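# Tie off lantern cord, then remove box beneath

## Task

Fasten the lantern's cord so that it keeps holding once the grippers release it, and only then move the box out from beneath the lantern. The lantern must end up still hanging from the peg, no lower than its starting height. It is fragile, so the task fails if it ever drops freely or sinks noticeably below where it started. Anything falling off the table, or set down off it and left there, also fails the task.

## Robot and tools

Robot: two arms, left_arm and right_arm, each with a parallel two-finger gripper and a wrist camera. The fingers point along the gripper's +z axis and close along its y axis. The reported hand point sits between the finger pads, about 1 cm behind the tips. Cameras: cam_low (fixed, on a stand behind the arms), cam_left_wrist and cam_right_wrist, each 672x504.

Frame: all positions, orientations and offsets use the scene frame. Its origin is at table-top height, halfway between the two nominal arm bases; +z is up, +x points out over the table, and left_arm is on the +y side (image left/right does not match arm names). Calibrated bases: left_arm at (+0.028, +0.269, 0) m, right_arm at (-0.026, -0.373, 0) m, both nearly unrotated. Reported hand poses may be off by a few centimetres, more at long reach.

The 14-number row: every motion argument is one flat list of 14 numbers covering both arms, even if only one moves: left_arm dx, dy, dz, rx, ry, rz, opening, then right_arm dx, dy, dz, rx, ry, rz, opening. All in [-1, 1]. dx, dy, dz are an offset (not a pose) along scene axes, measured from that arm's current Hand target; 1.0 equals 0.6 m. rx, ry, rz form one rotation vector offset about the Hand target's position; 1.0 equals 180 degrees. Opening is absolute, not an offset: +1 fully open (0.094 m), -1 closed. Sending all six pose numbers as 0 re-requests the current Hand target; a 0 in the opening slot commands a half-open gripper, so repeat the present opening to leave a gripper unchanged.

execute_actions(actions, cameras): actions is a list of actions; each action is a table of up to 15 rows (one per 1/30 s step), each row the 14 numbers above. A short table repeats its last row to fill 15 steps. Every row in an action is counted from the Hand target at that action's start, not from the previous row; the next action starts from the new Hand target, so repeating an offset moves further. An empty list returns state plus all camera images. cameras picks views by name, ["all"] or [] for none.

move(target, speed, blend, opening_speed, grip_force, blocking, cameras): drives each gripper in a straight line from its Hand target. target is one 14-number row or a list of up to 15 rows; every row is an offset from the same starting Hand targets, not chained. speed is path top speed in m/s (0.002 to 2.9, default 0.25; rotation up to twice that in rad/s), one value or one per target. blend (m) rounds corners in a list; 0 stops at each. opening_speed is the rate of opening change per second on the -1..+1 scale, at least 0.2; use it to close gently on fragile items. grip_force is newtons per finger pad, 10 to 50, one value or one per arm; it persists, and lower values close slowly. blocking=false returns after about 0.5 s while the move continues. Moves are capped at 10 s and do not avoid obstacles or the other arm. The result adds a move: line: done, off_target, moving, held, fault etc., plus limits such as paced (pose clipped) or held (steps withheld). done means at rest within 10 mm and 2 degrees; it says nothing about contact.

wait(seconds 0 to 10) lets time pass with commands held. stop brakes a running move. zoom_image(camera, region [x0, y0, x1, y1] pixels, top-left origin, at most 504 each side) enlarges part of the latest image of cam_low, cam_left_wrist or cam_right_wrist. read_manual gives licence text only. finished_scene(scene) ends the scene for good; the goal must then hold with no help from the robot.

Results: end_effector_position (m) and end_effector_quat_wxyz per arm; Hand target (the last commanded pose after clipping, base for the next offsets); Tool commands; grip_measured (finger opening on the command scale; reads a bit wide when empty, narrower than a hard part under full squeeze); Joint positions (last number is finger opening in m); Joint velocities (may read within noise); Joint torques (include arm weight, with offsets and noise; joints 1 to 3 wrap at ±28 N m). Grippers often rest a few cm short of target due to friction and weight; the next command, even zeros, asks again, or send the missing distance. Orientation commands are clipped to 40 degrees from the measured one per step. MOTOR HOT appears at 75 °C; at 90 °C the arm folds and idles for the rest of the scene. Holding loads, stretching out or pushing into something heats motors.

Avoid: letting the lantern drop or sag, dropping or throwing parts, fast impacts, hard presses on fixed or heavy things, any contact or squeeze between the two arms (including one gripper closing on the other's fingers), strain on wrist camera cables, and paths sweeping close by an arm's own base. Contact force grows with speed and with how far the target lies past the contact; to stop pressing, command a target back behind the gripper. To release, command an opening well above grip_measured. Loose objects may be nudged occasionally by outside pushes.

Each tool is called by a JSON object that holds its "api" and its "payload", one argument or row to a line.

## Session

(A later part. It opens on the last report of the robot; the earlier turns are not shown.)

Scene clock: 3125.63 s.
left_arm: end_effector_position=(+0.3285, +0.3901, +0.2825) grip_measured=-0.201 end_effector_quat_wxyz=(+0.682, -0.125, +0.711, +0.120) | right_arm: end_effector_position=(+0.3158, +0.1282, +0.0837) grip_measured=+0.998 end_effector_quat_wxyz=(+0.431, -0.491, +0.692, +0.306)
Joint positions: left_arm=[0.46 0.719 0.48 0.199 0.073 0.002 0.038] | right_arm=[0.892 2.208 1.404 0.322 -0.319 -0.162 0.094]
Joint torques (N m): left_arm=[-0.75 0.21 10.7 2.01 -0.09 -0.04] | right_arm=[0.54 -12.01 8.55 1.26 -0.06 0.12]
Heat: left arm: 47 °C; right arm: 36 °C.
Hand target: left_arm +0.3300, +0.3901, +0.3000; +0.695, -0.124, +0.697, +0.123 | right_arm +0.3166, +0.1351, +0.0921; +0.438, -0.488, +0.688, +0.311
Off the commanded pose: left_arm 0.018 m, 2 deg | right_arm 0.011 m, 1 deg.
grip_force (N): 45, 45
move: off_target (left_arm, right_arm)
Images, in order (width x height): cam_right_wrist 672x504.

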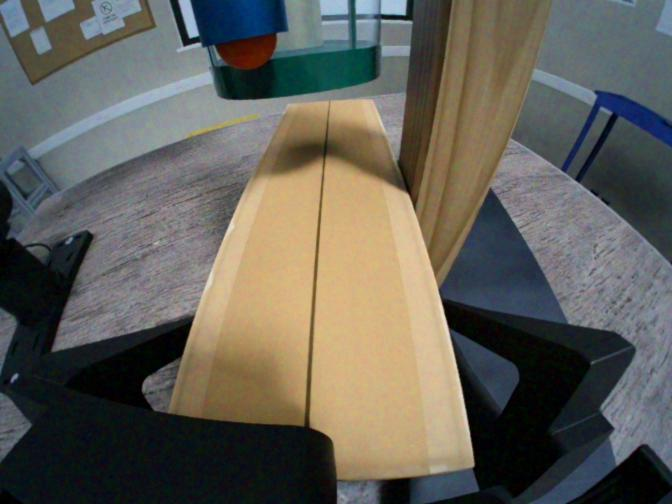

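{"api": "move", "payload": {
  "target": [0,0,0,0,0,0,-0.2,0,0,0,0,0,0,0.3],
  "speed": 0.05,
  "opening_speed": 0.25,
  "grip_force": [45,30],
  "cameras": ["cam_low","cam_right_wrist"]
}}

{"api": "zoom_image", "payload": {
  "camera": "cam_low",
  "region": [380, 80, 500, 310]
}}

Scene clock: 3135.30 s.
left_arm: end_effector_position=(+0.3285, +0.3901, +0.2825) grip_measured=-0.201 end_effector_quat_wxyz=(+0.682, -0.125, +0.711, +0.120) | right_arm: end_effector_position=(+0.3161, +0.1281, +0.0837) grip_measured=+0.366 end_effector_quat_wxyz=(+0.432, -0.490, +0.693, +0.305)
Joint positions: left_arm=[0.46 0.719 0.48 0.199 0.073 0.002 0.038] | right_arm=[0.892 2.208 1.404 0.322 -0.317 -0.162 0.064]
Joint torques (N m): left_arm=[-0.83 0.21 10.69 2.01 -0.1 -0.04] | right_arm=[0.53 -12.01 8.57 1.26 -0.07 0.12]
Heat: left arm: 48 °C; right arm: 36 °C.
Hand target: left_arm +0.3300, +0.3901, +0.3000; +0.695, -0.124, +0.697, +0.123 | right_arm +0.3166, +0.1351, +0.0921; +0.439, -0.487, +0.688, +0.311
Off the commanded pose: left_arm 0.018 m, 2 deg | right_arm 0.011 m, 1 deg.
grip_force (N): 45, 30
move: off_target (left_arm, right_arm)
Images, in order (width x height): cam_low 672x504, cam_right_wrist 672x504.

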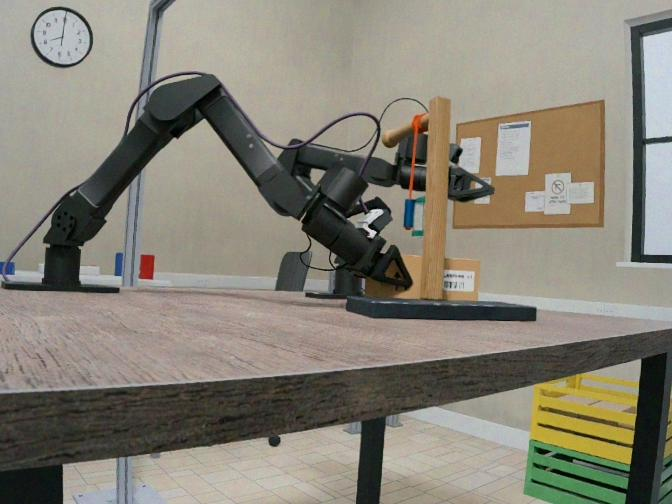

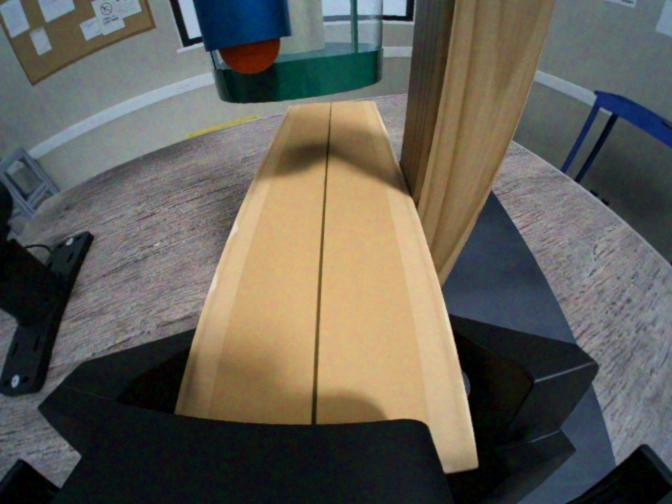

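Scaled by 2.191 from the camera's 672x504 image, which has a finer 960x720 frame.

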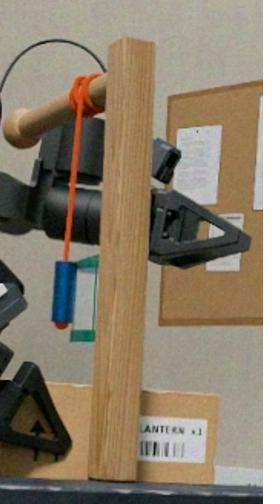

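{"api": "move", "payload": {
  "target": [0,0,0,0,0,0,-0.2,-0.0275,-0.062,0.012,0,0,0,0.3],
  "speed": 0.06,
  "cameras": ["cam_low","cam_right_wrist"]
}}

{"api": "zoom_image", "payload": {
  "camera": "cam_low",
  "region": [380, 80, 500, 310]
}}

Scene clock: 3159.70 s.
left_arm: end_effector_position=(+0.3285, +0.3901, +0.2825) grip_measured=-0.201 end_effector_quat_wxyz=(+0.682, -0.125, +0.711, +0.120) | right_arm: end_effector_position=(+0.3007, +0.1024, +0.0824) grip_measured=+0.363 end_effector_quat_wxyz=(+0.431, -0.489, +0.694, +0.305)
Joint positions: left_arm=[0.46 0.719 0.48 0.199 0.073 0.002 0.038] | right_arm=[0.882 2.118 1.246 0.386 -0.324 -0.165 0.064]
Joint torques (N m): left_arm=[-0.8 0.23 10.67 2 -0.09 -0.05] | right_arm=[-0.61 -14.86 5.24 1.18 -0.21 0.04]
Heat: left arm: 48 °C; right arm: 36 °C.
Hand target: left_arm +0.3300, +0.3901, +0.3000; +0.695, -0.124, +0.697, +0.123 | right_arm +0.3000, +0.0979, +0.0992; +0.438, -0.488, +0.688, +0.311
Off the commanded pose: left_arm 0.018 m, 2 deg | right_arm 0.018 m, 1 deg.
grip_force (N): 45, 30
move: off_target (left_arm, right_arm)
Images, in order (width x height): cam_low 672x504, cam_right_wrist 672x504.

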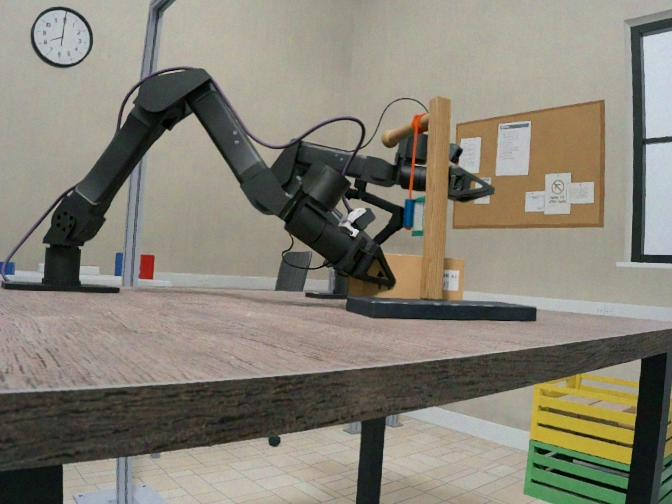

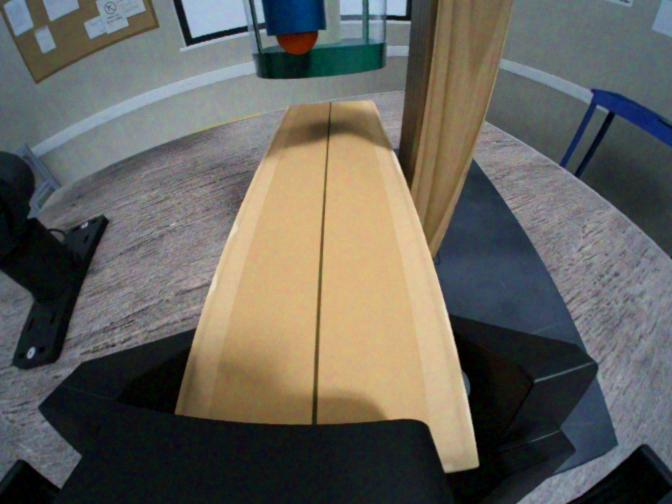

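Scaled by 2.191 from the camera's 672x504 image, which has a finer 960x720 frame.

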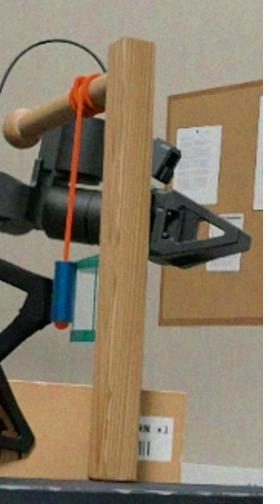

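{"api": "move", "payload": {
  "target": [0,0,0,0,0,0,-0.2,-0.1317,-0.345,-0.0083,0,0,0,0.3],
  "speed": 0.09,
  "cameras": ["cam_low","cam_right_wrist"]
}}

{"api": "zoom_image", "payload": {
  "camera": "cam_low",
  "region": [380, 80, 500, 310]
}}

Scene clock: 3175.10 s.
left_arm: end_effector_position=(+0.3285, +0.3901, +0.2825) grip_measured=-0.201 end_effector_quat_wxyz=(+0.682, -0.125, +0.711, +0.120) | right_arm: end_effector_position=(+0.2215, -0.1122, +0.0768) grip_measured=+0.363 end_effector_quat_wxyz=(+0.418, -0.480, +0.710, +0.302)
Joint positions: left_arm=[0.46 0.719 0.48 0.199 0.073 0.002 0.038] | right_arm=[0.534 1.447 0.418 0.422 -0.606 -0.345 0.064]
Joint torques (N m): left_arm=[-0.76 0.24 10.67 2 -0.09 -0.04] | right_arm=[-0.44 -7.45 5.91 1.23 -0.5 -0.04]
Heat: left arm: 48 °C; right arm: 38 °C.
Hand target: left_arm +0.3300, +0.3901, +0.3000; +0.695, -0.124, +0.697, +0.123 | right_arm +0.2210, -0.1090, +0.0944; +0.439, -0.488, +0.688, +0.311
Off the commanded pose: left_arm 0.018 m, 2 deg | right_arm 0.018 m, 4 deg.
grip_force (N): 45, 30
move: off_target (left_arm, right_arm)
Images, in order (width x height): cam_low 672x504, cam_right_wrist 672x504.

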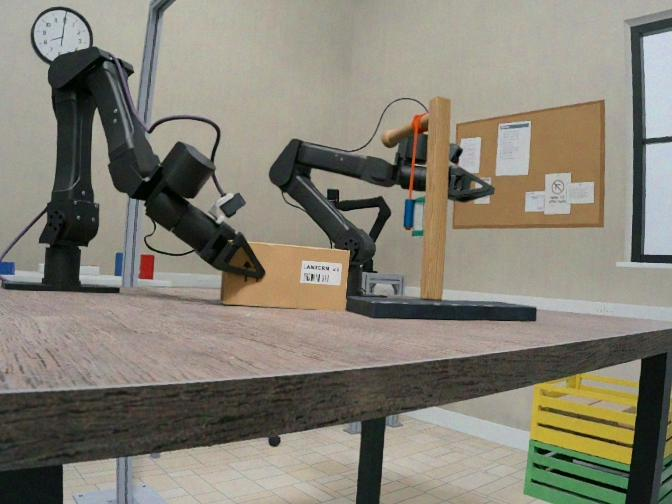

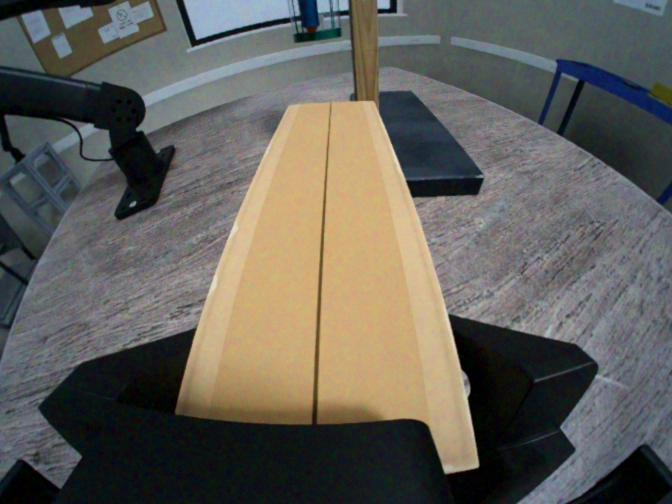

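Scaled by 2.191 from the camera's 672x504 image, which has a finer 960x720 frame.

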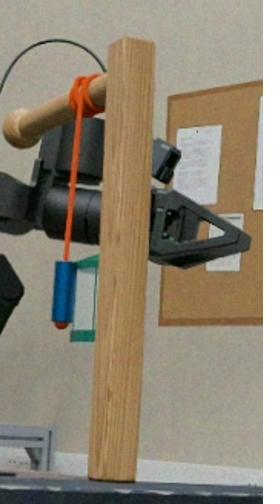

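{"api": "move", "payload": {
  "target": [
    [0,0,0,0,0,0,-0.2,0,0,-0.01,0,0,0,1.0],
    [0,0,0,0,0,0,-0.2,-0.01,-0.03,0.2,0,0,0,1.0]
  ],
  "speed": 0.12,
  "opening_speed": 0.6,
  "cameras": ["cam_low","cam_right_wrist"]
}}

{"api": "zoom_image", "payload": {
  "camera": "cam_low",
  "region": [380, 80, 500, 310]
}}

Scene clock: 3193.63 s.
left_arm: end_effector_position=(+0.3285, +0.3901, +0.2825) grip_measured=-0.201 end_effector_quat_wxyz=(+0.682, -0.125, +0.711, +0.120) | right_arm: end_effector_position=(+0.2135, -0.1281, +0.1954) grip_measured=+0.998 end_effector_quat_wxyz=(+0.420, -0.481, +0.704, +0.310)
Joint positions: left_arm=[0.46 0.719 0.48 0.199 0.073 0.002 0.038] | right_arm=[0.474 1.109 0.723 -0.236 -0.674 -0.384 0.094]
Joint torques (N m): left_arm=[-0.79 0.23 10.65 2 -0.09 -0.06] | right_arm=[-0.53 -4.37 10.1 1 -0.36 -0.09]
Heat: left arm: 48 °C; right arm: 36 °C.
Hand target: left_arm +0.3300, +0.3901, +0.3000; +0.695, -0.124, +0.697, +0.123 | right_arm +0.2150, -0.1270, +0.2142; +0.438, -0.488, +0.688, +0.311
Off the commanded pose: left_arm 0.018 m, 2 deg | right_arm 0.019 m, 3 deg.
grip_force (N): 45, 30
move: off_target (left_arm, right_arm)
Images, in order (width x height): cam_low 672x504, cam_right_wrist 672x504.

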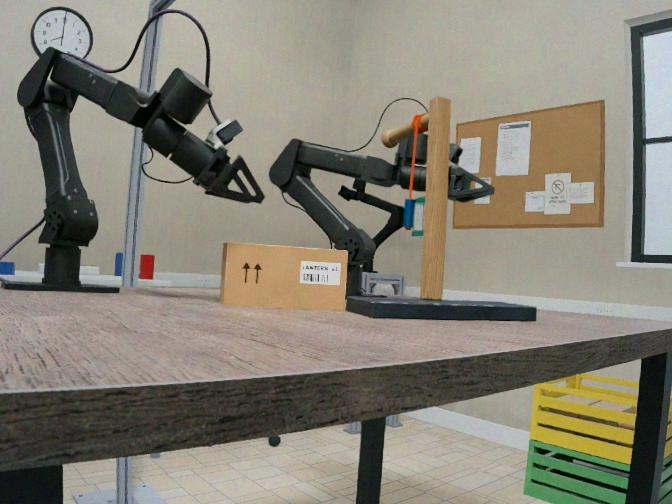

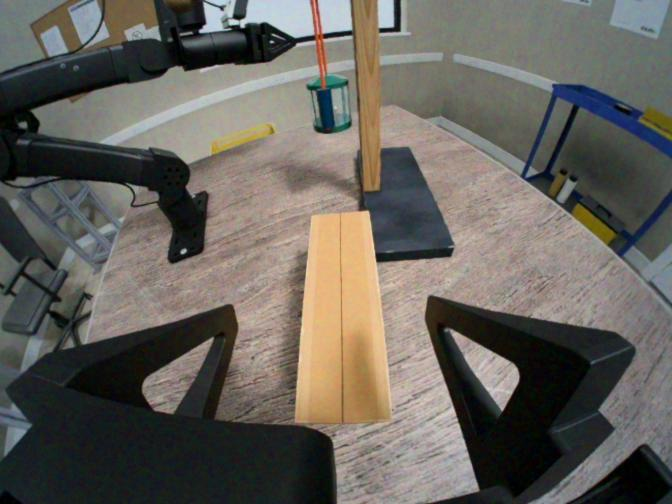

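Scaled by 2.191 from the camera's 672x504 image, which has a finer 960x720 frame.

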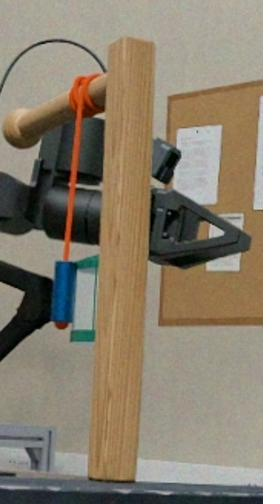

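{"api": "finished_scene", "payload": {
  "scene": 2
}}

The scene is finished: the task was done.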